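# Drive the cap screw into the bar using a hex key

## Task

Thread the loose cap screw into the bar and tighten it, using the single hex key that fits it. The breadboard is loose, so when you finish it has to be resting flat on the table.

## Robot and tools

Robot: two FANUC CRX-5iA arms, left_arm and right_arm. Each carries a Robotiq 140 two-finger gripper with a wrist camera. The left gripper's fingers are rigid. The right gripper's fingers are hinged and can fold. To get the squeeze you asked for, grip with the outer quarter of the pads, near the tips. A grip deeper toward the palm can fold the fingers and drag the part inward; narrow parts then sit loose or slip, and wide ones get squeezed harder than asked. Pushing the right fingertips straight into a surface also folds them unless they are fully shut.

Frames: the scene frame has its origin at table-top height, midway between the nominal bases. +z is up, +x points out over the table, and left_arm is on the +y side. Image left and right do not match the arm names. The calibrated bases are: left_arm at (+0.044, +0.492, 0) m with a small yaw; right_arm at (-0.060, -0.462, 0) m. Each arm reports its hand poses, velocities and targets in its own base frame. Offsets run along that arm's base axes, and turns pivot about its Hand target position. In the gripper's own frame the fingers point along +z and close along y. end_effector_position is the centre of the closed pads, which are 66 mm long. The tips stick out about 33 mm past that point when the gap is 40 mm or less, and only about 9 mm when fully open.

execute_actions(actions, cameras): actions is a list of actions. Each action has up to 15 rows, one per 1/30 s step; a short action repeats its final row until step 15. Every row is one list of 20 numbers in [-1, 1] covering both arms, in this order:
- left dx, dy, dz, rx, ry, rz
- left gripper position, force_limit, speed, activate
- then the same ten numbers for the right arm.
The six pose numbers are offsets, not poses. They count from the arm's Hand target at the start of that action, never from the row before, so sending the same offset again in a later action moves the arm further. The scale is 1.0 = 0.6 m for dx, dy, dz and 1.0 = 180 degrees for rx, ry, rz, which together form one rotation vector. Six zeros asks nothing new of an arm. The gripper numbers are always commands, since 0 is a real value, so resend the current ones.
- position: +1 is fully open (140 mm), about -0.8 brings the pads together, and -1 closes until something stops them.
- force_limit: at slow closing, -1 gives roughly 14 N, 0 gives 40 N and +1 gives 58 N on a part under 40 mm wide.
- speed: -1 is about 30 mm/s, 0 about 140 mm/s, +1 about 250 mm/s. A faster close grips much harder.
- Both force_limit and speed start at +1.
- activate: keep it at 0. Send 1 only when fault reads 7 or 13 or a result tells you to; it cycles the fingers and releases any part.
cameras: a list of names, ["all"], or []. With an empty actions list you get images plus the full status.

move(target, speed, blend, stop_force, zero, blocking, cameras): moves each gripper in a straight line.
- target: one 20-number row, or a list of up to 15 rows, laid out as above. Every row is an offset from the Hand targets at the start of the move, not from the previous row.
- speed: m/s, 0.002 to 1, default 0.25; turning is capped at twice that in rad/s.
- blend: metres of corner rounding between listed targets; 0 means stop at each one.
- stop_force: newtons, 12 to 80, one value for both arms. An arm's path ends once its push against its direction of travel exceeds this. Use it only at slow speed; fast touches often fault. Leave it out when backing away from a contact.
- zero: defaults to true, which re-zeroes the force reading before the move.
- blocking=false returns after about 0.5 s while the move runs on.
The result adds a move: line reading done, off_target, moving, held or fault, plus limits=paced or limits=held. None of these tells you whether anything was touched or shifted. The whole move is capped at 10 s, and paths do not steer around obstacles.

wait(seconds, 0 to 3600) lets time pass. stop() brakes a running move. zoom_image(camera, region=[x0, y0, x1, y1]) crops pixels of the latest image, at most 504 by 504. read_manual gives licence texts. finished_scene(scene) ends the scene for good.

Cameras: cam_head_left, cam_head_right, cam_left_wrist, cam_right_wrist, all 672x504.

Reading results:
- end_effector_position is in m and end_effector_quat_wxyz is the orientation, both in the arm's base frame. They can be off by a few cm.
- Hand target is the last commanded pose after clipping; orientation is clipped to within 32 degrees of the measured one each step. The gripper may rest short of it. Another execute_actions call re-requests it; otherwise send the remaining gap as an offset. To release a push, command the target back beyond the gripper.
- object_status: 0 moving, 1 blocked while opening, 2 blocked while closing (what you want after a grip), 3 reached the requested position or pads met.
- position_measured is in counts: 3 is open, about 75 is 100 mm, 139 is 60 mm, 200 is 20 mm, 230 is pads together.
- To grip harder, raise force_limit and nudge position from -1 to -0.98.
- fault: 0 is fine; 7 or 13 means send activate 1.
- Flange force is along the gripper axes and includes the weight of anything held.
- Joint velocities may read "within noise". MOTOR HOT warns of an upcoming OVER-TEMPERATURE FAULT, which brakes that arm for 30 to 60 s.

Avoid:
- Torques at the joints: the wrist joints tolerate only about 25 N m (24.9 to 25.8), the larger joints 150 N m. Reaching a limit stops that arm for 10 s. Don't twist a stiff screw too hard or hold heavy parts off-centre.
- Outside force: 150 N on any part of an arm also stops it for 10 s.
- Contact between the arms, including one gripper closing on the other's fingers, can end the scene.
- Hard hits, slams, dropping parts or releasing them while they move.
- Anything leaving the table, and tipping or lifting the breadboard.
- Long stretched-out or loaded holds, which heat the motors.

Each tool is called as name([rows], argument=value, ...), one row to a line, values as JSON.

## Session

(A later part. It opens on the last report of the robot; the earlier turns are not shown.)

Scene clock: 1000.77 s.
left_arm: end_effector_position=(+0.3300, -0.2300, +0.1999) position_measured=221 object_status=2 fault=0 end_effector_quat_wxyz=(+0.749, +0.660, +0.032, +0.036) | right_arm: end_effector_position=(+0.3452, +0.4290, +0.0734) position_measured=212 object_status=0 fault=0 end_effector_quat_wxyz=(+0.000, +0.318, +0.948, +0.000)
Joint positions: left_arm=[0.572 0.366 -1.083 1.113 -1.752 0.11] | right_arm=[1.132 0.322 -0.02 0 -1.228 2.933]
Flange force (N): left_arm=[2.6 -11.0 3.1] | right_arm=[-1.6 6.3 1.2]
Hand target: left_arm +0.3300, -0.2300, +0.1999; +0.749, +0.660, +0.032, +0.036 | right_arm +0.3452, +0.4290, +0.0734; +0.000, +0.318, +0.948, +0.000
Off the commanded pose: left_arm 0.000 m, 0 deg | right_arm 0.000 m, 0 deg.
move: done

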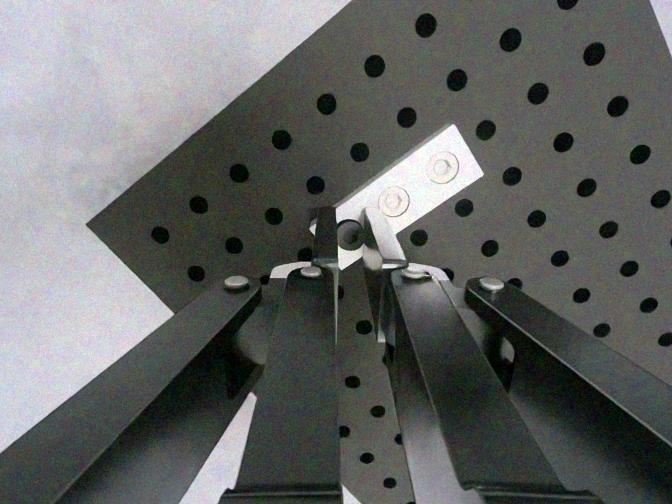

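move([
  [0, 0, 0, 0, 0, 0, -1, -0.3, -1, 0, 0, 0, -0.0015, 0, 0, -0.7056, -1, -0.3, -1, 0],
  [0, 0, 0, 0, 0, 0, -1, -0.3, -1, 0, 0, 0, -0.0029, 0, 0, 0.5944, -1, -0.3, -1, 0],
  [0, 0, 0, 0, 0, 0, -1, -0.3, -1, 0, 0, 0, -0.0043, 0, 0, -0.1111, -1, -0.3, -1, 0],
], speed=0.5, blend=[0.1, 0.1, 0])

move([
  [0, 0, 0, 0, 0, 0, -1, -0.3, -1, 0, 0, 0, 0, 0, 0, 0, -0.5, -0.3, 0, 0],
  [0, 0, 0, 0, 0, 0, -1, -0.3, -1, 0, 0, 0, 0.0833, 0, 0, 0, -0.5, -0.3, 0, 0],
], speed=0.3, cameras=["cam_right_wrist", "cam_left_wrist"])

zoom_image(camera="cam_left_wrist", region=[90, 210, 210, 310])

zoom_image(camera="cam_right_wrist", region=[290, 170, 410, 290])

Scene clock: 1013.43 s.
left_arm: end_effector_position=(+0.3300, -0.2300, +0.1999) position_measured=221 object_status=2 fault=0 end_effector_quat_wxyz=(+0.749, +0.660, +0.032, +0.036) | right_arm: end_effector_position=(+0.3452, +0.4290, +0.0709) position_measured=212 object_status=2 fault=0 end_effector_quat_wxyz=(+0.000, +0.478, +0.879, +0.000)
Joint positions: left_arm=[0.572 0.366 -1.083 1.113 -1.752 0.11] | right_arm=[1.132 0.324 -0.024 0.001 -1.223 -3.699]
Flange force (N): left_arm=[2.5 -10.9 3.4] | right_arm=[-9.2 -0.9 -9.4]
Hand target: left_arm +0.3300, -0.2300, +0.1999; +0.749, +0.660, +0.032, +0.036 | right_arm +0.3452, +0.4290, +0.0709; +0.000, +0.478, +0.879, +0.000
Off the commanded pose: left_arm 0.000 m, 0 deg | right_arm 0.000 m, 0 deg.
move: done

Scene clock: 1014.67 s.
left_arm: end_effector_position=(+0.3300, -0.2300, +0.1999) position_measured=221 object_status=2 fault=0 end_effector_quat_wxyz=(+0.749, +0.660, +0.032, +0.036) | right_arm: end_effector_position=(+0.3451, +0.4290, +0.1208) position_measured=192 object_status=3 fault=0 end_effector_quat_wxyz=(+0.000, +0.478, +0.879, +0.000)
Joint positions: left_arm=[0.572 0.366 -1.083 1.113 -1.752 0.11] | right_arm=[1.132 0.289 0.052 0.001 -1.334 -3.699]
Flange force (N): left_arm=[2.3 -10.9 3.2] | right_arm=[1.7 9.8 -1.2]
Hand target: left_arm +0.3300, -0.2300, +0.1999; +0.749, +0.660, +0.032, +0.036 | right_arm +0.3452, +0.4290, +0.1208; +0.000, +0.478, +0.879, +0.000
Off the commanded pose: left_arm 0.000 m, 0 deg | right_arm 0.000 m, 0 deg.
move: done
Images, in order (width x height): cam_left_wrist 672x504, cam_right_wrist 672x504.

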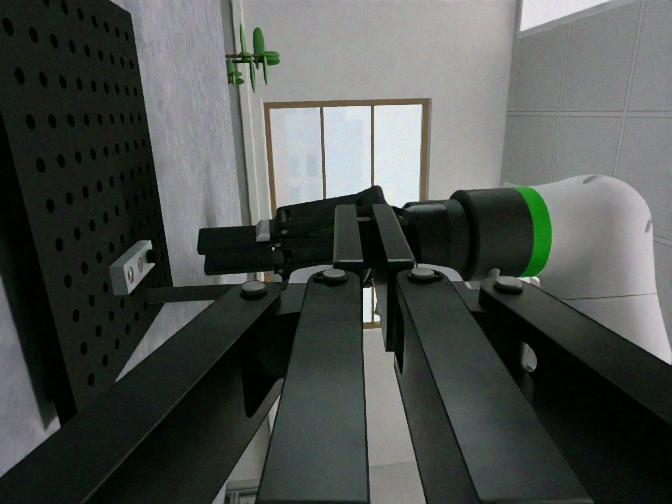

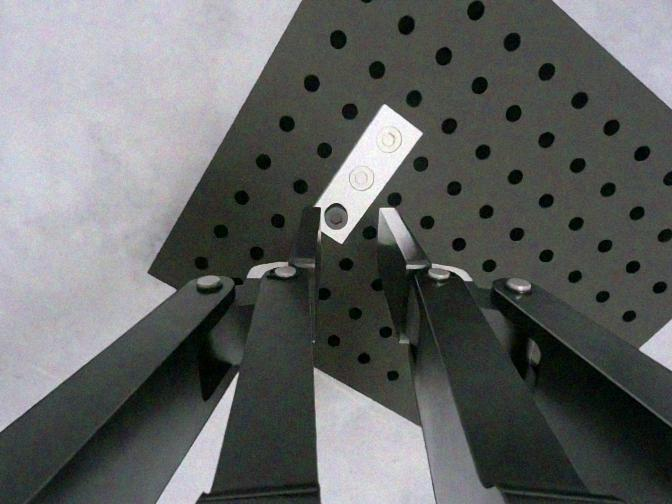

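Scaled by 4.200 from the camera's image (finer frame: 960x720).

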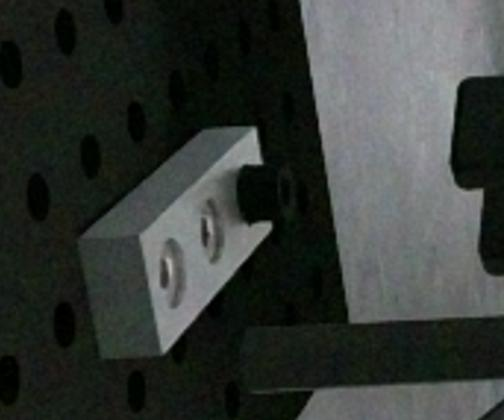

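Scaled by 4.200 from the camera's image (finer frame: 960x720).

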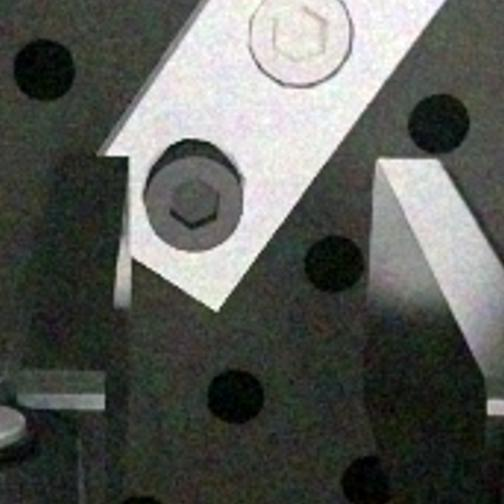

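move([
  [0, 0, 0, 0, 0, 0, -1, -0.3, -1, 0, 0, 0, -0.04, 0, 0, 0.7407, -0.58, -0.3, 0, 0],
  [0, 0, 0, 0, 0, 0, -1, -0.3, -1, 0, 0, 0, -0.055, 0, 0, -0.5167, -0.58, -0.3, 0, 0],
  [0, 0, 0, 0, 0, 0, -1, -0.3, -1, 0, 0, 0, -0.0597, 0, 0, 0.2222, -0.58, -0.3, 0, 0],
  [0, 0, 0, 0, 0, 0, -1, -0.3, -1, 0, 0, 0, -0.081, 0, 0, 0.2222, -0.58, -0.3, 0, 0],
  [0, 0, 0, 0, 0, 0, -1, -0.3, -1, 0, 0, 0, -0.081, 0, 0, 0.2222, -1, -0.3, -1, 0],
], speed=[0.9, 0.9, 0.9, 0.15, 0.1], blend=[0.1, 0.1, 0, 0, 0])

move([
  [0, 0, 0, 0, 0, 0, -1, -0.3, -1, 0, 0, 0, -0.0008, 0, 0, -0.7407, -1, -0.3, -1, 0],
  [0, 0, 0, 0, 0, 0, -1, -0.3, -1, 0, 0, 0, -0.0016, 0, 0, 0.5167, -1, -0.3, -1, 0],
  [0, 0, 0, 0, 0, 0, -1, -0.3, -1, 0, 0, 0, -0.0023, 0, 0, -0.2222, -1, -0.3, -1, 0],
], speed=0.6, blend=[0.1, 0.1, 0])

move([
  [0, 0, 0, 0, 0, 0, -1, -0.3, -1, 0, 0, 0, 0, 0, 0, 0, -0.58, -0.3, 0, 0],
  [0, 0, 0, 0, 0, 0, -1, -0.3, -1, 0, 0, 0, 0.0012, 0, 0, 0.7407, -0.58, -0.3, 0, 0],
  [0, 0, 0, 0, 0, 0, -1, -0.3, -1, 0, 0, 0, 0.0012, 0, 0, -0.5167, -0.58, -0.3, 0, 0],
  [0, 0, 0, 0, 0, 0, -1, -0.3, -1, 0, 0, 0, 0.0012, 0, 0, 0.2222, -0.58, -0.3, 0, 0],
  [0, 0, 0, 0, 0, 0, -1, -0.3, -1, 0, 0, 0, 0.0012, 0, 0, 0.2222, -1, -0.3, -1, 0],
], speed=0.9, blend=[0, 0.1, 0.1, 0, 0])

move([
  [0, 0, 0, 0, 0, 0, -1, -0.3, -1, 0, 0, 0, -0.0005, 0, 0, -0.7407, -1, -0.3, -1, 0],
  [0, 0, 0, 0, 0, 0, -1, -0.3, -1, 0, 0, 0, -0.001, 0, 0, 0.5167, -1, -0.3, -1, 0],
  [0, 0, 0, 0, 0, 0, -1, -0.3, -1, 0, 0, 0, -0.0015, 0, 0, -0.2222, -1, -0.3, -1, 0],
], speed=0.6, blend=[0.1, 0.1, 0])

move([
  [0, 0, 0, 0, 0, 0, -1, -0.3, -1, 0, 0, 0, 0, 0, 0, 0, -0.5, -0.3, 0, 0],
  [0, 0, 0, 0, 0, 0, -1, -0.3, -1, 0, 0, 0, 0.0833, 0, 0, 0, -0.5, -0.3, 0, 0],
], speed=0.3, cameras=["cam_right_wrist", "cam_left_wrist"])

zoom_image(camera="cam_left_wrist", region=[90, 210, 210, 310])

zoom_image(camera="cam_right_wrist", region=[290, 170, 410, 290])

Scene clock: 1036.27 s.
left_arm: end_effector_position=(+0.3300, -0.2300, +0.1999) position_measured=221 object_status=2 fault=0 end_effector_quat_wxyz=(+0.749, +0.660, +0.032, +0.036) | right_arm: end_effector_position=(+0.3451, +0.4289, +0.0722) position_measured=212 object_status=0 fault=0 end_effector_quat_wxyz=(+0.000, +0.148, +0.989, +0.000)
Joint positions: left_arm=[0.572 0.366 -1.083 1.113 -1.752 0.11] | right_arm=[1.132 0.323 -0.022 0 -1.226 3.283]
Flange force (N): left_arm=[2.5 -10.9 3.7] | right_arm=[-2.6 -6.0 -6.9]
Hand target: left_arm +0.3300, -0.2300, +0.1999; +0.749, +0.660, +0.032, +0.036 | right_arm +0.3452, +0.4290, +0.0722; +0.000, +0.148, +0.989, +0.000
Off the commanded pose: left_arm 0.000 m, 0 deg | right_arm 0.000 m, 0 deg.
move: done

Scene clock: 1043.60 s.
left_arm: end_effector_position=(+0.3300, -0.2300, +0.1999) position_measured=221 object_status=2 fault=0 end_effector_quat_wxyz=(+0.749, +0.660, +0.032, +0.036) | right_arm: end_effector_position=(+0.3452, +0.4290, +0.0709) position_measured=212 object_status=2 fault=0 end_effector_quat_wxyz=(+0.000, +0.478, +0.879, +0.000)
Joint positions: left_arm=[0.572 0.366 -1.083 1.113 -1.752 0.11] | right_arm=[1.132 0.324 -0.024 0.001 -1.223 -3.699]
Flange force (N): left_arm=[2.4 -11.0 4.1] | right_arm=[-3.9 -2.8 -15.2]
Hand target: left_arm +0.3300, -0.2300, +0.1999; +0.749, +0.660, +0.032, +0.036 | right_arm +0.3452, +0.4290, +0.0709; +0.000, +0.478, +0.879, +0.000
Off the commanded pose: left_arm 0.000 m, 0 deg | right_arm 0.000 m, 0 deg.
move: done; blend cut to 0 m at target 1

Scene clock: 1049.50 s.
left_arm: end_effector_position=(+0.3300, -0.2300, +0.1999) position_measured=221 object_status=2 fault=0 end_effector_quat_wxyz=(+0.749, +0.660, +0.032, +0.036) | right_arm: end_effector_position=(+0.3452, +0.4289, +0.0716) position_measured=212 object_status=0 fault=0 end_effector_quat_wxyz=(+0.000, +0.148, +0.989, +0.000)
Joint positions: left_arm=[0.572 0.366 -1.083 1.113 -1.752 0.11] | right_arm=[1.132 0.323 -0.023 0 -1.224 3.283]
Flange force (N): left_arm=[2.9 -11.1 3.7] | right_arm=[-5.8 -4.2 -6.4]
Hand target: left_arm +0.3300, -0.2300, +0.1999; +0.749, +0.660, +0.032, +0.036 | right_arm +0.3452, +0.4290, +0.0716; +0.000, +0.148, +0.989, +0.000
Off the commanded pose: left_arm 0.000 m, 0 deg | right_arm 0.000 m, 0 deg.
move: done

Scene clock: 1056.83 s.
left_arm: end_effector_position=(+0.3300, -0.2300, +0.1999) position_measured=221 object_status=2 fault=0 end_effector_quat_wxyz=(+0.749, +0.660, +0.032, +0.036) | right_arm: end_effector_position=(+0.3452, +0.4290, +0.0707) position_measured=212 object_status=2 fault=0 end_effector_quat_wxyz=(+0.000, +0.478, +0.879, +0.000)
Joint positions: left_arm=[0.572 0.366 -1.083 1.113 -1.752 0.11] | right_arm=[1.132 0.324 -0.024 0.001 -1.223 -3.699]
Flange force (N): left_arm=[2.5 -10.8 3.6] | right_arm=[-1.2 1.0 -10.4]
Hand target: left_arm +0.3300, -0.2300, +0.1999; +0.749, +0.660, +0.032, +0.036 | right_arm +0.3452, +0.4290, +0.0707; +0.000, +0.478, +0.879, +0.000
Off the commanded pose: left_arm 0.000 m, 0 deg | right_arm 0.000 m, 0 deg.
move: done; blend cut to 0 m at target 1

Scene clock: 1058.07 s.
left_arm: end_effector_position=(+0.3300, -0.2300, +0.1999) position_measured=221 object_status=2 fault=0 end_effector_quat_wxyz=(+0.749, +0.660, +0.032, +0.036) | right_arm: end_effector_position=(+0.3451, +0.4290, +0.1206) position_measured=192 object_status=3 fault=0 end_effector_quat_wxyz=(+0.000, +0.478, +0.879, +0.000)
Joint positions: left_arm=[0.572 0.366 -1.083 1.113 -1.752 0.11] | right_arm=[1.132 0.289 0.052 0.001 -1.333 -3.699]
Flange force (N): left_arm=[2.3 -10.9 3.6] | right_arm=[0.8 6.5 1.0]
Hand target: left_arm +0.3300, -0.2300, +0.1999; +0.749, +0.660, +0.032, +0.036 | right_arm +0.3452, +0.4290, +0.1207; +0.000, +0.478, +0.879, +0.000
Off the commanded pose: left_arm 0.000 m, 0 deg | right_arm 0.000 m, 0 deg.
move: done
Images, in order (width x height): cam_left_wrist 672x504, cam_right_wrist 672x504.

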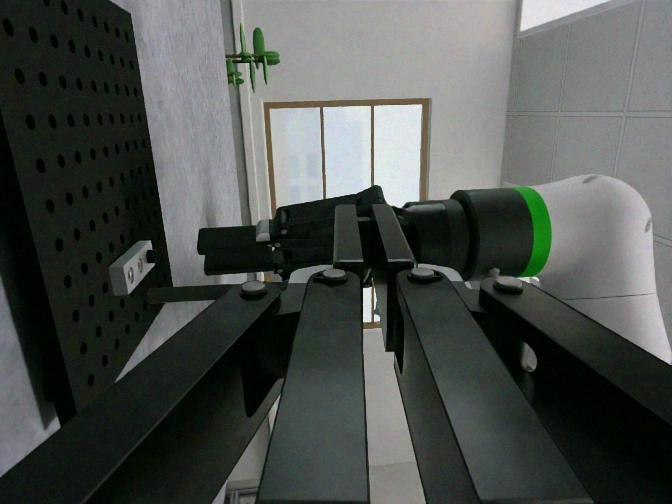

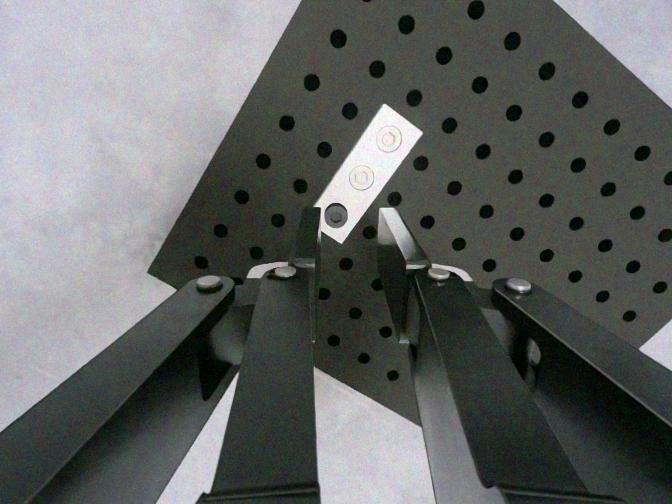

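Scaled by 4.200 from the camera's image (finer frame: 960x720).

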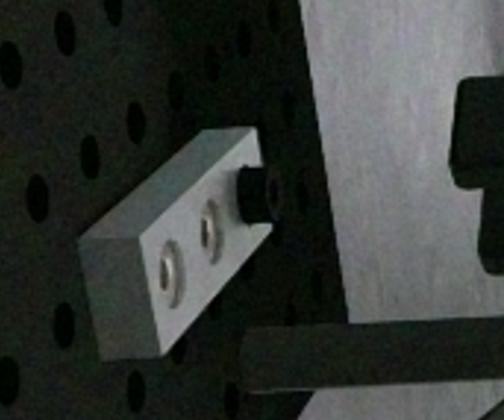

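Scaled by 4.200 from the camera's image (finer frame: 960x720).

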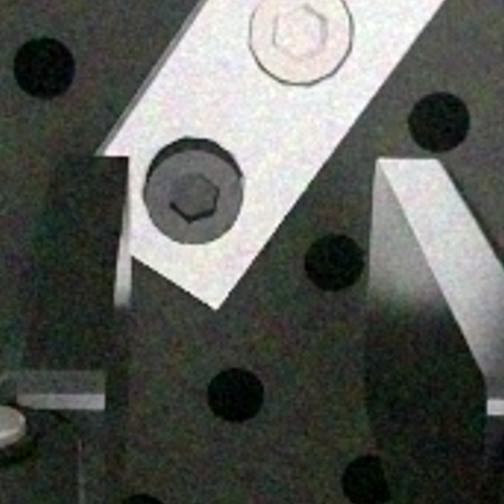

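move([
  [0, 0, 0, 0, 0, 0, -1, -0.3, -1, 0, 0, 0, -0.04, 0, 0, 0.7407, -0.58, -0.3, 0, 0],
  [0, 0, 0, 0, 0, 0, -1, -0.3, -1, 0, 0, 0, -0.055, 0, 0, -0.5167, -0.58, -0.3, 0, 0],
  [0, 0, 0, 0, 0, 0, -1, -0.3, -1, 0, 0, 0, -0.065, 0, 0, 0.2222, -0.58, -0.3, 0, 0],
  [0, 0, 0, 0, 0, 0, -1, -0.3, -1, 0, 0, 0, -0.0825, 0, 0, 0.2222, -0.58, -0.3, 0, 0],
  [0, 0, 0, 0, 0, 0, -1, -0.3, -1, 0, 0, 0, -0.0825, 0, 0, 0.2222, -1, -0.3, -1, 0],
], speed=[0.9, 0.9, 0.9, 0.15, 0.1], blend=[0.1, 0.1, 0, 0, 0])

move([
  [0, 0, 0, 0, 0, 0, -1, -0.3, -1, 0, 0, 0, -0.0004, 0, 0, -0.7407, -1, -0.3, -1, 0],
  [0, 0, 0, 0, 0, 0, -1, -0.3, -1, 0, 0, 0, -0.0008, 0, 0, 0.5167, -1, -0.3, -1, 0],
  [0, 0, 0, 0, 0, 0, -1, -0.3, -1, 0, 0, 0, -0.0013, 0, 0, -0.2222, -1, -0.3, -1, 0],
], speed=0.6, blend=[0.1, 0.1, 0])

move([
  [0, 0, 0, 0, 0, 0, -1, -0.3, -1, 0, 0, 0, 0, 0, 0, 0, -0.58, -0.3, 0, 0],
  [0, 0, 0, 0, 0, 0, -1, -0.3, -1, 0, 0, 0, 0.0008, 0, 0, 0.7407, -0.58, -0.3, 0, 0],
  [0, 0, 0, 0, 0, 0, -1, -0.3, -1, 0, 0, 0, 0.0008, 0, 0, -0.5167, -0.58, -0.3, 0, 0],
  [0, 0, 0, 0, 0, 0, -1, -0.3, -1, 0, 0, 0, 0.0008, 0, 0, 0.2222, -0.58, -0.3, 0, 0],
  [0, 0, 0, 0, 0, 0, -1, -0.3, -1, 0, 0, 0, 0.0005, 0, 0, 0.2222, -1, -0.3, -1, 0],
], speed=0.9, blend=[0, 0.1, 0.1, 0, 0])

move([
  [0, 0, 0, 0, 0, 0, -1, -0.3, -1, 0, 0, 0, -0.0002, 0, 0, -0.7407, -1, -0.3, -1, 0],
  [0, 0, 0, 0, 0, 0, -1, -0.3, -1, 0, 0, 0, -0.0005, 0, 0, 0.5167, -1, -0.3, -1, 0],
  [0, 0, 0, 0, 0, 0, -1, -0.3, -1, 0, 0, 0, -0.0008, 0, 0, -0.2222, -1, -0.3, -1, 0],
], speed=0.6, blend=[0.1, 0.1, 0])

move([
  [0, 0, 0, 0, 0, 0, -1, -0.3, -1, 0, 0, 0, 0, 0, 0, 0, -0.5, -0.3, 0, 0],
  [0, 0, 0, 0, 0, 0, -1, -0.3, -1, 0, 0, 0, 0.0833, 0, 0, 0, -0.5, -0.3, 0, 0],
], speed=0.3, cameras=["cam_right_wrist", "cam_left_wrist"])

zoom_image(camera="cam_left_wrist", region=[90, 210, 210, 310])

zoom_image(camera="cam_right_wrist", region=[290, 170, 410, 290])

Scene clock: 1077.43 s.
left_arm: end_effector_position=(+0.3300, -0.2300, +0.1999) position_measured=221 object_status=2 fault=0 end_effector_quat_wxyz=(+0.749, +0.660, +0.032, +0.036) | right_arm: end_effector_position=(+0.3451, +0.4289, +0.0711) position_measured=212 object_status=0 fault=0 end_effector_quat_wxyz=(+0.000, +0.148, +0.989, +0.000)
Joint positions: left_arm=[0.572 0.366 -1.083 1.113 -1.752 0.11] | right_arm=[1.132 0.323 -0.023 0 -1.223 3.283]
Flange force (N): left_arm=[2.7 -11.3 3.5] | right_arm=[-2.6 -4.0 -7.2]
Hand target: left_arm +0.3300, -0.2300, +0.1999; +0.749, +0.660, +0.032, +0.036 | right_arm +0.3452, +0.4290, +0.0712; +0.000, +0.148, +0.989, +0.000
Off the commanded pose: left_arm 0.000 m, 0 deg | right_arm 0.000 m, 0 deg.
move: done

Scene clock: 1084.77 s.
left_arm: end_effector_position=(+0.3300, -0.2300, +0.1999) position_measured=221 object_status=2 fault=0 end_effector_quat_wxyz=(+0.749, +0.660, +0.032, +0.036) | right_arm: end_effector_position=(+0.3452, +0.4290, +0.0704) position_measured=212 object_status=2 fault=0 end_effector_quat_wxyz=(+0.000, +0.478, +0.879, +0.000)
Joint positions: left_arm=[0.572 0.366 -1.083 1.113 -1.752 0.11] | right_arm=[1.132 0.324 -0.024 0.001 -1.222 -3.699]
Flange force (N): left_arm=[2.7 -11.1 3.5] | right_arm=[3.7 -5.5 -25.0]
Hand target: left_arm +0.3300, -0.2300, +0.1999; +0.749, +0.660, +0.032, +0.036 | right_arm +0.3452, +0.4290, +0.0704; +0.000, +0.478, +0.879, +0.000
Off the commanded pose: left_arm 0.000 m, 0 deg | right_arm 0.000 m, 0 deg.
move: done; blend cut to 0 m at target 1

Scene clock: 1087.83 s.
left_arm: end_effector_position=(+0.3300, -0.2300, +0.1999) position_measured=221 object_status=2 fault=0 end_effector_quat_wxyz=(+0.749, +0.660, +0.032, +0.036) | right_arm: end_effector_position=(+0.3425, +0.4312, +0.0716) position_measured=202 object_status=3 fault=0 end_effector_quat_wxyz=(-0.019, +0.835, -0.549, +0.035)
Joint positions: left_arm=[0.572 0.366 -1.083 1.113 -1.752 0.11] | right_arm=[1.188 0.289 -0.095 0.083 -1.165 -0.813]
Flange force (N): left_arm=[2.6 -11.0 3.5] | right_arm=[-17.1 13.1 -10.8]
Flange force when the fault began (N): right_arm=[-83.6 58.8 -105.8]
Hand target: left_arm +0.3300, -0.2300, +0.1999; +0.749, +0.660, +0.032, +0.036 | right_arm +0.3425, +0.4312, +0.0716; -0.019, +0.835, -0.549, +0.035 (not the last commanded pose)
Tool commands: left_gripper/position=-1.0 left_gripper/force_limit=-0.3 left_gripper/speed=-1.0 left_gripper/activate=+0.0 right_gripper/position=-0.576471 right_gripper/force_limit=-0.301961 right_gripper/speed=+0.003922 right_gripper/activate=+0.0
Off the commanded pose: left_arm 0.000 m, 0 deg | right_arm 0.004 m, 130 deg.
FORCE FAULT: contact force on the right arm reached its limit, and that arm stopped. The contact can be on any part of that arm, not only on its tool. That arm's remaining commands of this call were not run. That arm is still stopped at the end of this call. That arm stays stopped for about 10 more seconds. Until then a move that you send moves the other arm only, and its call returns only when the move has ended. Once the stop has ended, the next robot result says so. If the stop ends while you think or write, that arm runs what you send next, counted from a new Hand target: where the arm stands when the stop ends. While its stop runs, that arm takes no new command, but its gripper still runs the gripper command that each later call begins with. Until it ends, the stop uses up actions while you think or wait. An arm that is not stopped still takes commands.
move: fault (right_arm); path passed 2 of 5 targets; target 5's new numbers were not sent

not run: an earlier result of this reply reported a fault or no control. Calls in your next reply go to the robot.

not run: an earlier result of this reply reported a fault or no control. Calls in your next reply go to the robot.

Scaled by 4.200 from the camera's image (finer frame: 960x720).
This view is cut from an older image: the scene may have changed since it was taken.

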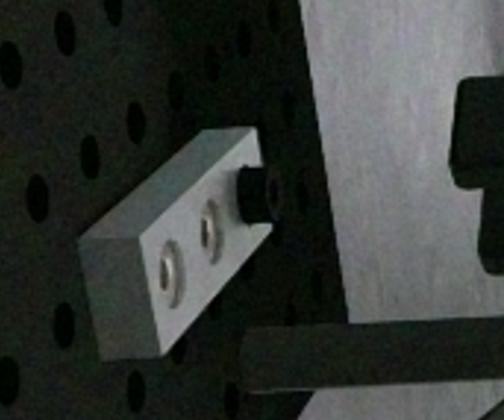

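Scaled by 4.200 from the camera's image (finer frame: 960x720).
This view is cut from an older image: the scene may have changed since it was taken.

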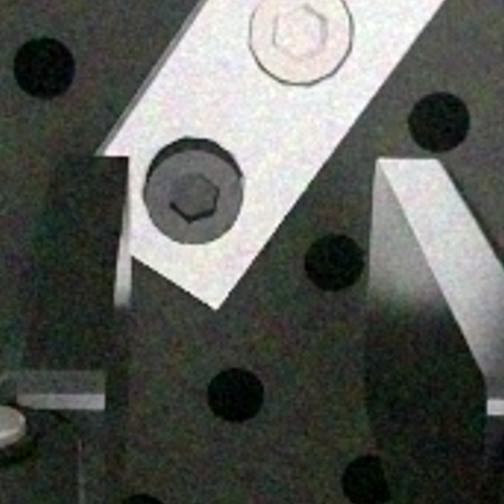

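wait(seconds=2, cameras=["all"])

zoom_image(camera="cam_left_wrist", region=[60, 180, 260, 330])

zoom_image(camera="cam_right_wrist", region=[260, 150, 440, 310])

Scene clock: 1092.80 s.
left_arm: end_effector_position=(+0.3300, -0.2300, +0.1999) position_measured=221 object_status=2 fault=0 end_effector_quat_wxyz=(+0.749, +0.660, +0.032, +0.036) | right_arm: end_effector_position=(+0.3425, +0.4312, +0.0716) position_measured=202 object_status=3 fault=0 end_effector_quat_wxyz=(-0.019, +0.835, -0.549, +0.035)
Joint positions: left_arm=[0.572 0.366 -1.083 1.113 -1.752 0.11] | right_arm=[1.188 0.289 -0.095 0.083 -1.165 -0.813]
Flange force (N): left_arm=[2.4 -10.8 3.3] | right_arm=[-16.8 11.3 -10.8]
Hand target: left_arm +0.3300, -0.2300, +0.1999; +0.749, +0.660, +0.032, +0.036 | right_arm +0.3425, +0.4312, +0.0716; -0.019, +0.835, -0.549, +0.035 (not the last commanded pose)
Tool commands: left_gripper/position=-1.0 left_gripper/force_limit=-0.3 left_gripper/speed=-1.0 left_gripper/activate=+0.0 right_gripper/position=-0.576471 right_gripper/force_limit=-0.301961 right_gripper/speed=+0.003922 right_gripper/activate=+0.0
Off the commanded pose: left_arm 0.000 m, 0 deg | right_arm 0.004 m, 130 deg.
FORCE FAULT, CONTINUED: the right arm was still stopped when this call began, by the force fault that an earlier result reported. Since the last result the stop counts as 10 of the actions that you can send in this scene. That arm is still stopped at the end of this call. That arm stays stopped for about 5 more seconds. If the stop ends while you think or write, that arm runs what you send next, counted from a new Hand target: where the arm stands when the stop ends. While its stop runs, that arm takes no new command, but its gripper still runs the gripper command that each later call begins with.
wait: 2.00 s; at rest from the start

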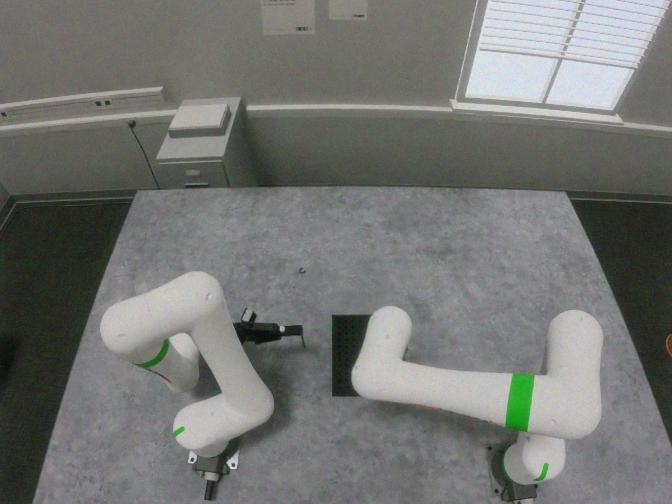

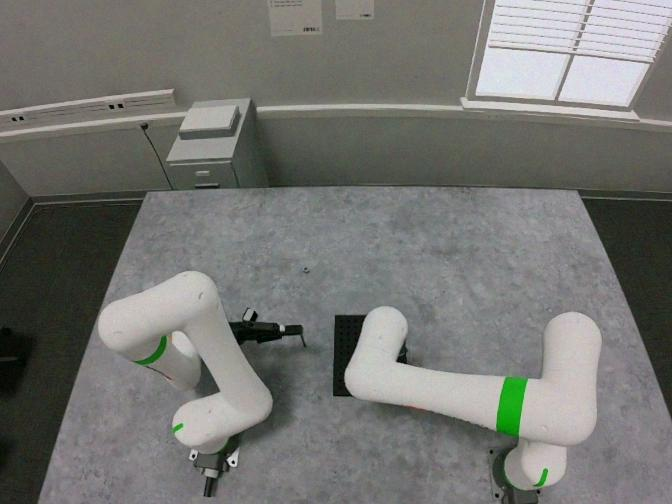

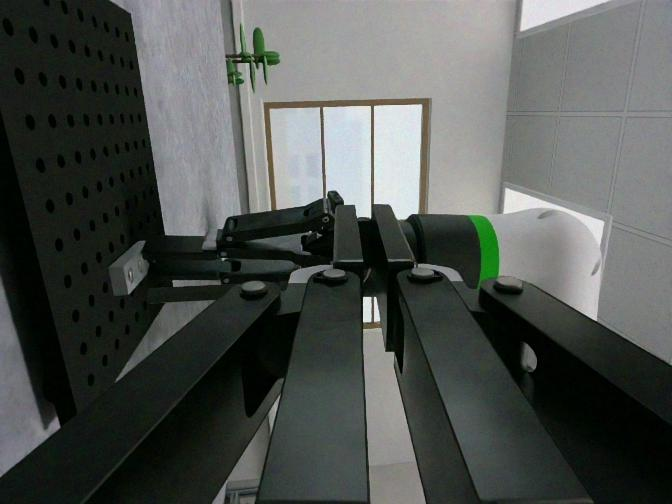

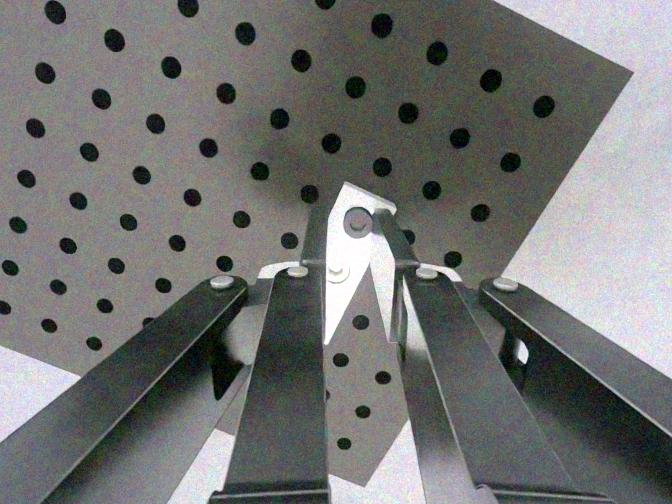

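Scaled by 2.520 from the camera's image (finer frame: 960x720).

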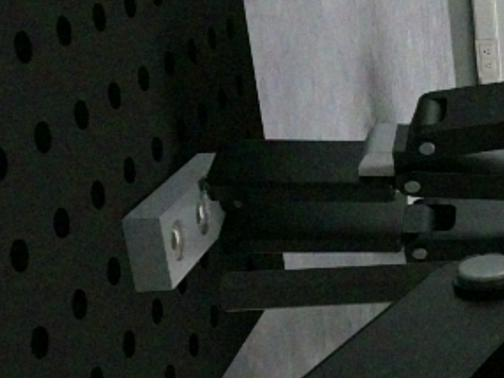

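Scaled by 2.800 from the camera's image (finer frame: 960x720).

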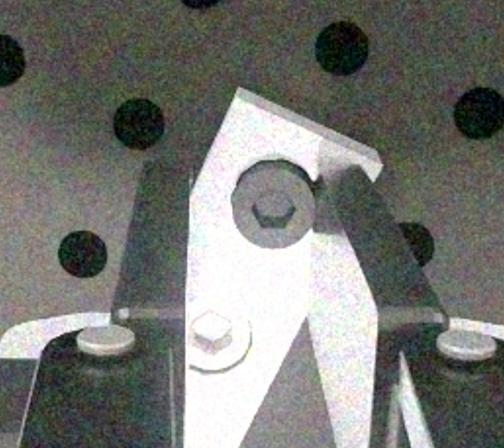

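wait(seconds=3)

Scene clock: 1099.03 s.
left_arm: end_effector_position=(+0.3300, -0.2300, +0.1999) position_measured=221 object_status=2 fault=0 end_effector_quat_wxyz=(+0.749, +0.660, +0.032, +0.036) | right_arm: end_effector_position=(+0.3425, +0.4312, +0.0716) position_measured=202 object_status=3 fault=0 end_effector_quat_wxyz=(-0.019, +0.835, -0.549, +0.035)
Joint positions: left_arm=[0.572 0.366 -1.083 1.113 -1.752 0.11] | right_arm=[1.188 0.289 -0.095 0.083 -1.165 -0.813]
Flange force (N): left_arm=[2.8 -10.9 4.0] | right_arm=[-17.6 11.1 -10.9]
Hand target: left_arm +0.3300, -0.2300, +0.1999; +0.749, +0.660, +0.032, +0.036 | right_arm +0.3425, +0.4312, +0.0716; -0.019, +0.835, -0.549, +0.035 (not the last commanded pose)
Tool commands: left_gripper/position=-1.0 left_gripper/force_limit=-0.3 left_gripper/speed=-1.0 left_gripper/activate=+0.0 right_gripper/position=-0.576471 right_gripper/force_limit=-0.301961 right_gripper/speed=+0.003922 right_gripper/activate=+0.0
Off the commanded pose: left_arm 0.000 m, 0 deg | right_arm 0.004 m, 130 deg.
FORCE FAULT, CONTINUED: the right arm's stop, for the force fault that an earlier result reported, is over. The rest of the stop counts as 9 of the actions that you can send in this scene. During its stop the right arm's controller moved it back a little. That arm's target is now where it stood when the stop ended, not its last command. That arm accepts commands again.
wait: 3.00 s; at rest from the start

move([
  [0, 0, 0, 0, 0, 0, -1, -0.3, -1, 0, 0, 0, 0.0833, 0, 0, 0, -0.58, -0.3, 0, 0],
  [0, 0, 0, 0, 0, 0, -1, -0.3, -1, 0, 0.0045, -0.0037, 0.089, 0.0021, 0.0253, 0, -0.3, -0.3, 0, 0],
], speed=0.15, cameras=["cam_right_wrist", "cam_left_wrist"])

zoom_image(camera="cam_right_wrist", region=[300, 160, 400, 260])

zoom_image(camera="cam_left_wrist", region=[90, 210, 210, 310])

Scene clock: 1107.47 s.
left_arm: end_effector_position=(+0.3300, -0.2300, +0.1999) position_measured=221 object_status=2 fault=0 end_effector_quat_wxyz=(+0.749, +0.660, +0.032, +0.036) | right_arm: end_effector_position=(+0.3452, +0.4290, +0.1250) position_measured=167 object_status=3 fault=0 end_effector_quat_wxyz=(+0.000, +0.835, -0.550, +0.000)
Joint positions: left_arm=[0.572 0.366 -1.083 1.113 -1.752 0.11] | right_arm=[1.131 0.287 0.06 0 -1.344 -0.724]
Flange force (N): left_arm=[2.6 -11.1 3.7] | right_arm=[-1.7 -6.1 0.3]
Hand target: left_arm +0.3300, -0.2300, +0.1999; +0.749, +0.660, +0.032, +0.036 | right_arm +0.3452, +0.4290, +0.1250; +0.000, +0.835, -0.550, +0.000
Off the commanded pose: left_arm 0.000 m, 0 deg | right_arm 0.000 m, 0 deg.
move: done
Images, in order (width x height): cam_left_wrist 672x504, cam_right_wrist 672x504.

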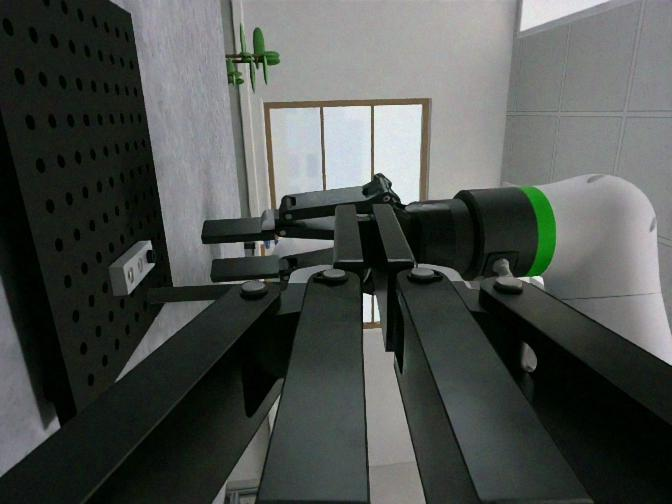

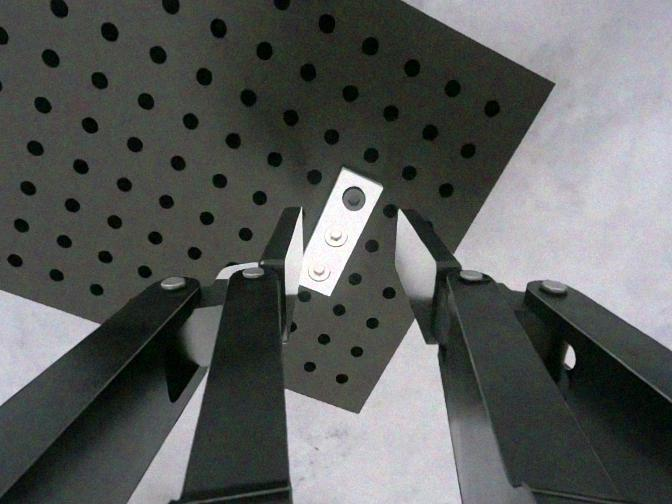

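Scaled by 5.040 from the camera's image (finer frame: 960x720).

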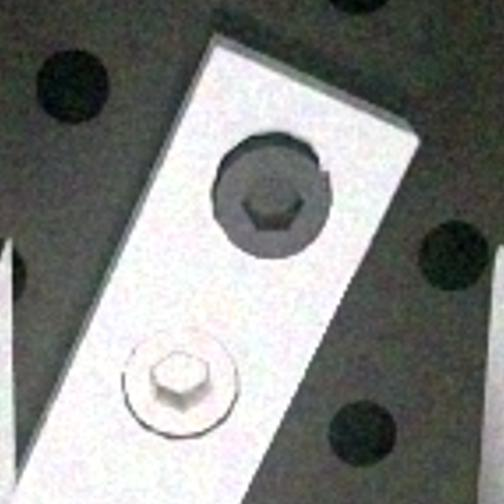

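Scaled by 4.200 from the camera's image (finer frame: 960x720).

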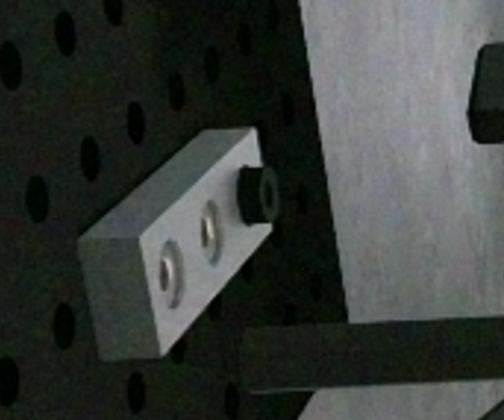

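zoom_image(camera="cam_right_wrist", region=[338, 183, 370, 215])

Scaled by 15.750 from the camera's image (finer frame: 960x720).

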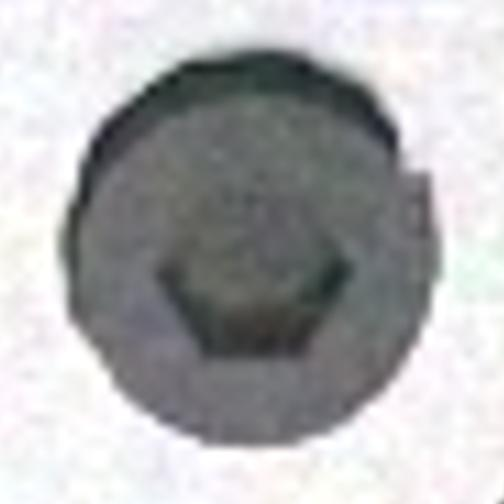

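move([
  [-0.02, -0.1, 0.0, 0, 0, -0.02, -1, -0.3, -1, 0, 0.0247, -0.0817, 0.0583, 0, 0, 0.7039, -0.3, -0.3, 0, 0],
  [-0.0665, -0.4062, -0.0668, 0, 0, -0.04, -1, -0.3, -1, 0, 0.0758, -0.1365, -0.086, -0.2847, 0.5433, -0.7419, -0.3, -0.3, 0, 0],
], speed=[0.6, 0.35], blend=[0.03, 0], cameras=["cam_right_wrist", "cam_left_wrist"])

zoom_image(camera="cam_left_wrist", region=[20, 240, 270, 350])

zoom_image(camera="cam_right_wrist", region=[280, 0, 440, 260])

Scene clock: 1154.07 s.
left_arm: end_effector_position=(+0.2901, -0.4737, +0.1598) position_measured=221 object_status=2 fault=0 end_effector_quat_wxyz=(+0.750, +0.661, -0.009, -0.011) | right_arm: end_effector_position=(+0.3907, +0.3471, +0.0734) position_measured=167 object_status=3 fault=0 end_effector_quat_wxyz=(-0.556, +0.374, +0.675, +0.309)
Joint positions: left_arm=[-0.601 0.508 -1.047 2.145 -1.688 0.014] | right_arm=[0.171 0.768 0.182 -1.19 -1.776 3.806]
Flange force (N): left_arm=[-2.8 -11.7 1.5] | right_arm=[-6.5 6.5 -2.3]
Hand target: left_arm +0.2901, -0.4737, +0.1599; +0.750, +0.661, -0.009, -0.011 | right_arm +0.3907, +0.3471, +0.0734; -0.556, +0.374, +0.675, +0.309
Off the commanded pose: left_arm 0.000 m, 0 deg | right_arm 0.000 m, 0 deg.
move: done
Images, in order (width x height): cam_left_wrist 672x504, cam_right_wrist 672x504.

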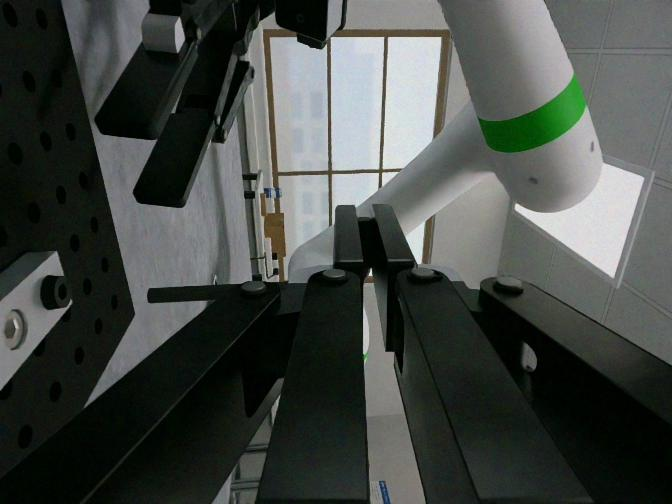

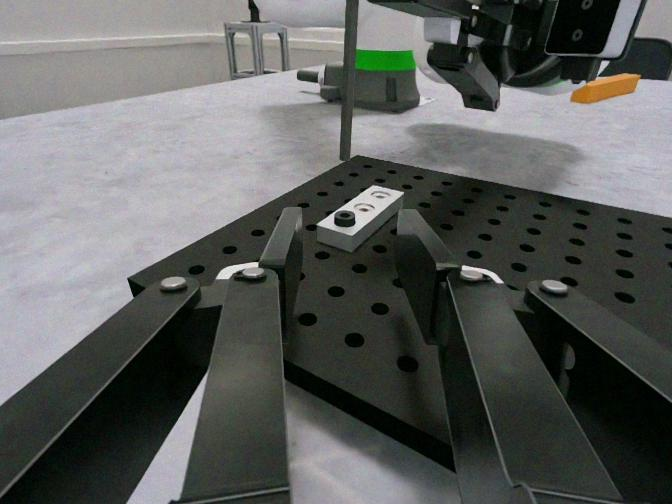

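Scaled by 2.016 from the camera's image (finer frame: 960x720).

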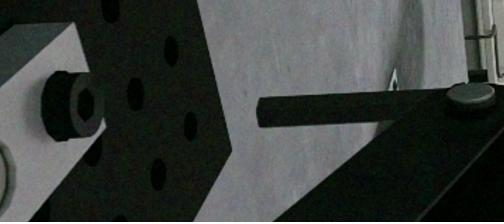

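Scaled by 1.938 from the camera's image (finer frame: 960x720).

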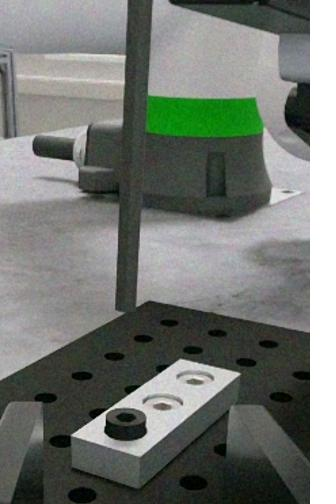

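move(target=[0.0073, -0.0185, -0.0385, 0.0222, -0.0006, 0, -1, -0.3, -1, 0, 0, 0, 0, 0, 0, 0, -0.3, -0.3, 0, 0], speed=0.1, cameras=["cam_right_wrist", "cam_left_wrist"])

zoom_image(camera="cam_left_wrist", region=[60, 250, 220, 340])

zoom_image(camera="cam_right_wrist", region=[300, 0, 400, 260])

zoom_image(camera="cam_right_wrist", region=[310, 170, 380, 240])

Scene clock: 1173.50 s.
left_arm: end_effector_position=(+0.2945, -0.4848, +0.1368) position_measured=221 object_status=2 fault=0 end_effector_quat_wxyz=(+0.727, +0.687, -0.010, -0.011) | right_arm: end_effector_position=(+0.3907, +0.3471, +0.0734) position_measured=167 object_status=3 fault=0 end_effector_quat_wxyz=(-0.556, +0.374, +0.675, +0.309)
Joint positions: left_arm=[-0.623 0.51 -1.026 2.166 -1.608 0.029] | right_arm=[0.171 0.768 0.182 -1.19 -1.776 3.806]
Flange force (N): left_arm=[-3.7 -11.6 3.0] | right_arm=[-6.4 5.2 -2.4]
Hand target: left_arm +0.2945, -0.4848, +0.1368; +0.727, +0.687, -0.010, -0.011 | right_arm +0.3907, +0.3471, +0.0734; -0.556, +0.374, +0.675, +0.309
Off the commanded pose: left_arm 0.000 m, 0 deg | right_arm 0.000 m, 0 deg.
move: done
Images, in order (width x height): cam_left_wrist 672x504, cam_right_wrist 672x504.

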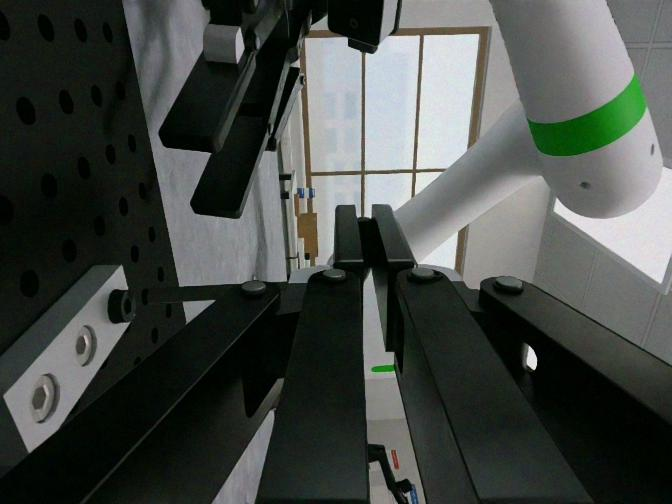

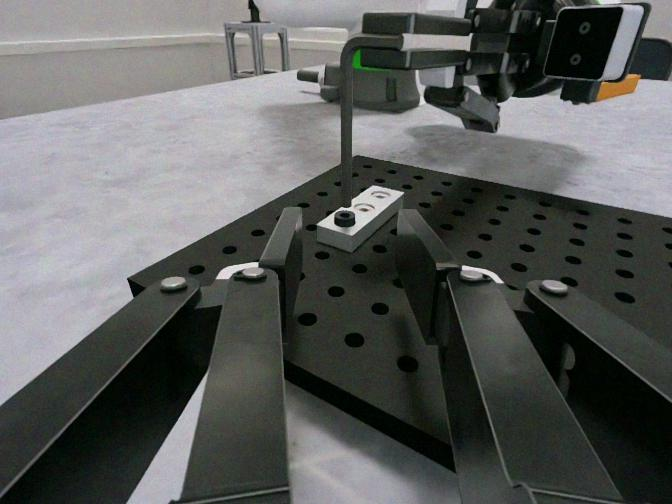

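Scaled by 3.150 from the camera's image (finer frame: 960x720).

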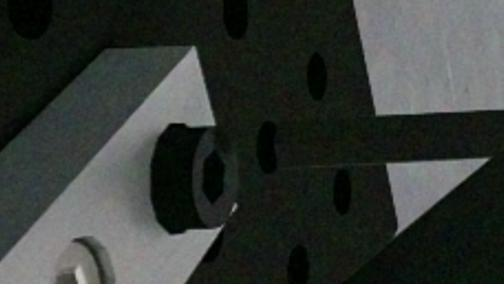

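Scaled by 1.938 from the camera's image (finer frame: 960x720).

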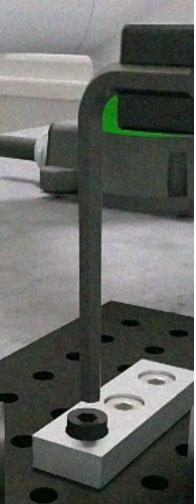

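Scaled by 7.200 from the camera's image (finer frame: 960x720).

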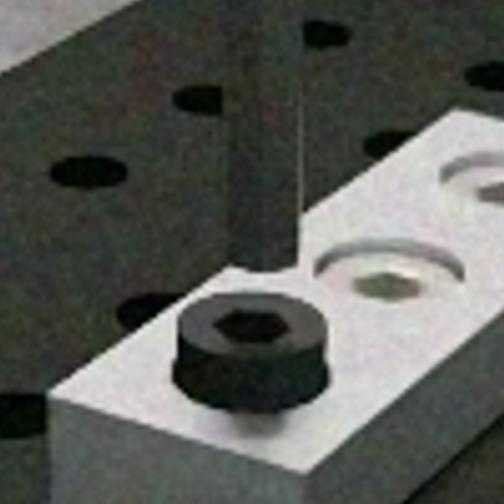

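move(target=[-0.00733, 0.00733, 0, 0, 0, 0, -1, -0.3, -1, 0, 0, 0, 0, 0, 0, 0, -0.3, -0.3, 0, 0], speed=0.03, cameras=["cam_left_wrist","cam_right_wrist"])

Scene clock: 1197.90 s.
left_arm: end_effector_position=(+0.2901, -0.4804, +0.1368) position_measured=221 object_status=2 fault=0 end_effector_quat_wxyz=(+0.727, +0.687, -0.010, -0.011) | right_arm: end_effector_position=(+0.3907, +0.3471, +0.0734) position_measured=167 object_status=3 fault=0 end_effector_quat_wxyz=(-0.556, +0.374, +0.675, +0.309)
Joint positions: left_arm=[-0.618 0.505 -1.041 2.161 -1.613 0.021] | right_arm=[0.171 0.768 0.182 -1.19 -1.776 3.806]
Flange force (N): left_arm=[-4.9 -11.5 3.9] | right_arm=[-6.6 5.5 -3.1]
Hand target: left_arm +0.2901, -0.4804, +0.1368; +0.727, +0.687, -0.010, -0.011 | right_arm +0.3907, +0.3471, +0.0734; -0.556, +0.374, +0.675, +0.309
Off the commanded pose: left_arm 0.000 m, 0 deg | right_arm 0.000 m, 0 deg.
move: done

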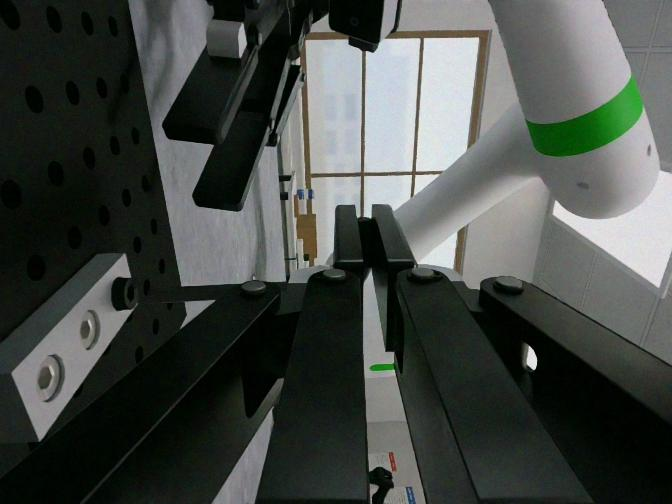

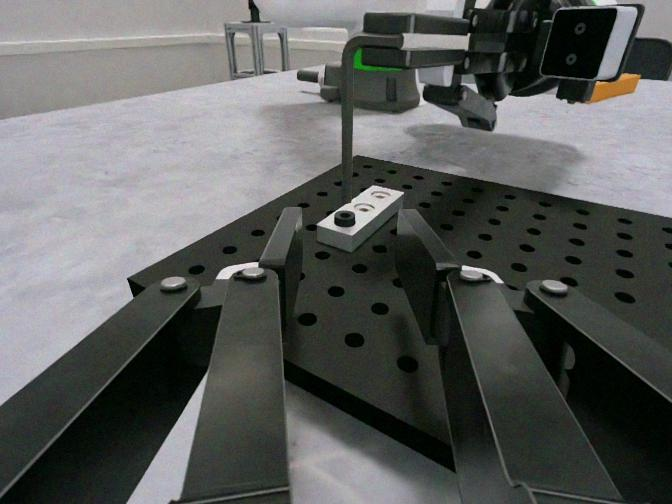

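zoom_image(camera="cam_left_wrist", region=[60, 240, 220, 360])

zoom_image(camera="cam_right_wrist", region=[290, 140, 410, 260])

Scaled by 3.150 from the camera's image (finer frame: 960x720).

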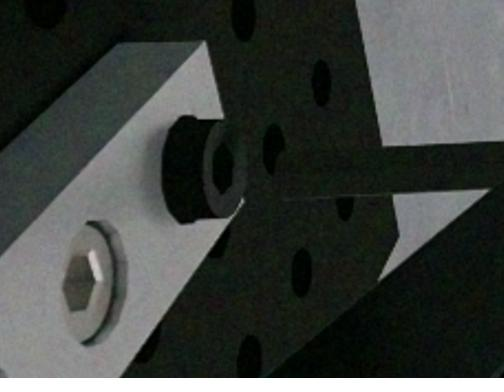

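Scaled by 4.200 from the camera's image (finer frame: 960x720).

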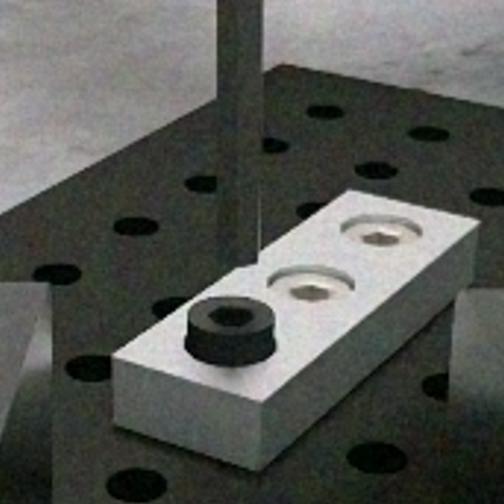

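zoom_image(camera="cam_right_wrist", region=[325, 180, 375, 230])

zoom_image(camera="cam_left_wrist", region=[100, 265, 190, 325])

Scaled by 10.080 from the camera's image (finer frame: 960x720).

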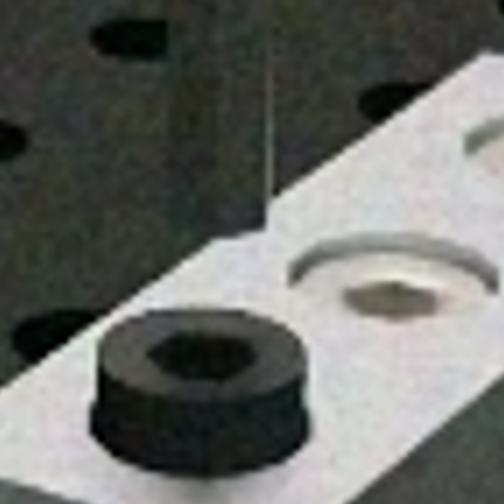

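Scaled by 5.600 from the camera's image (finer frame: 960x720).

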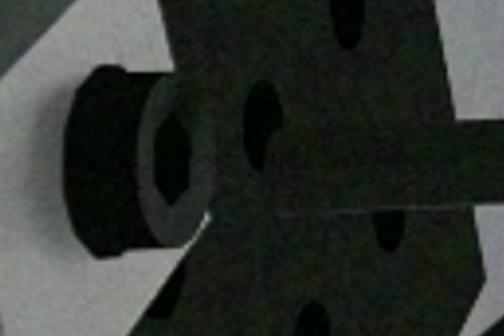

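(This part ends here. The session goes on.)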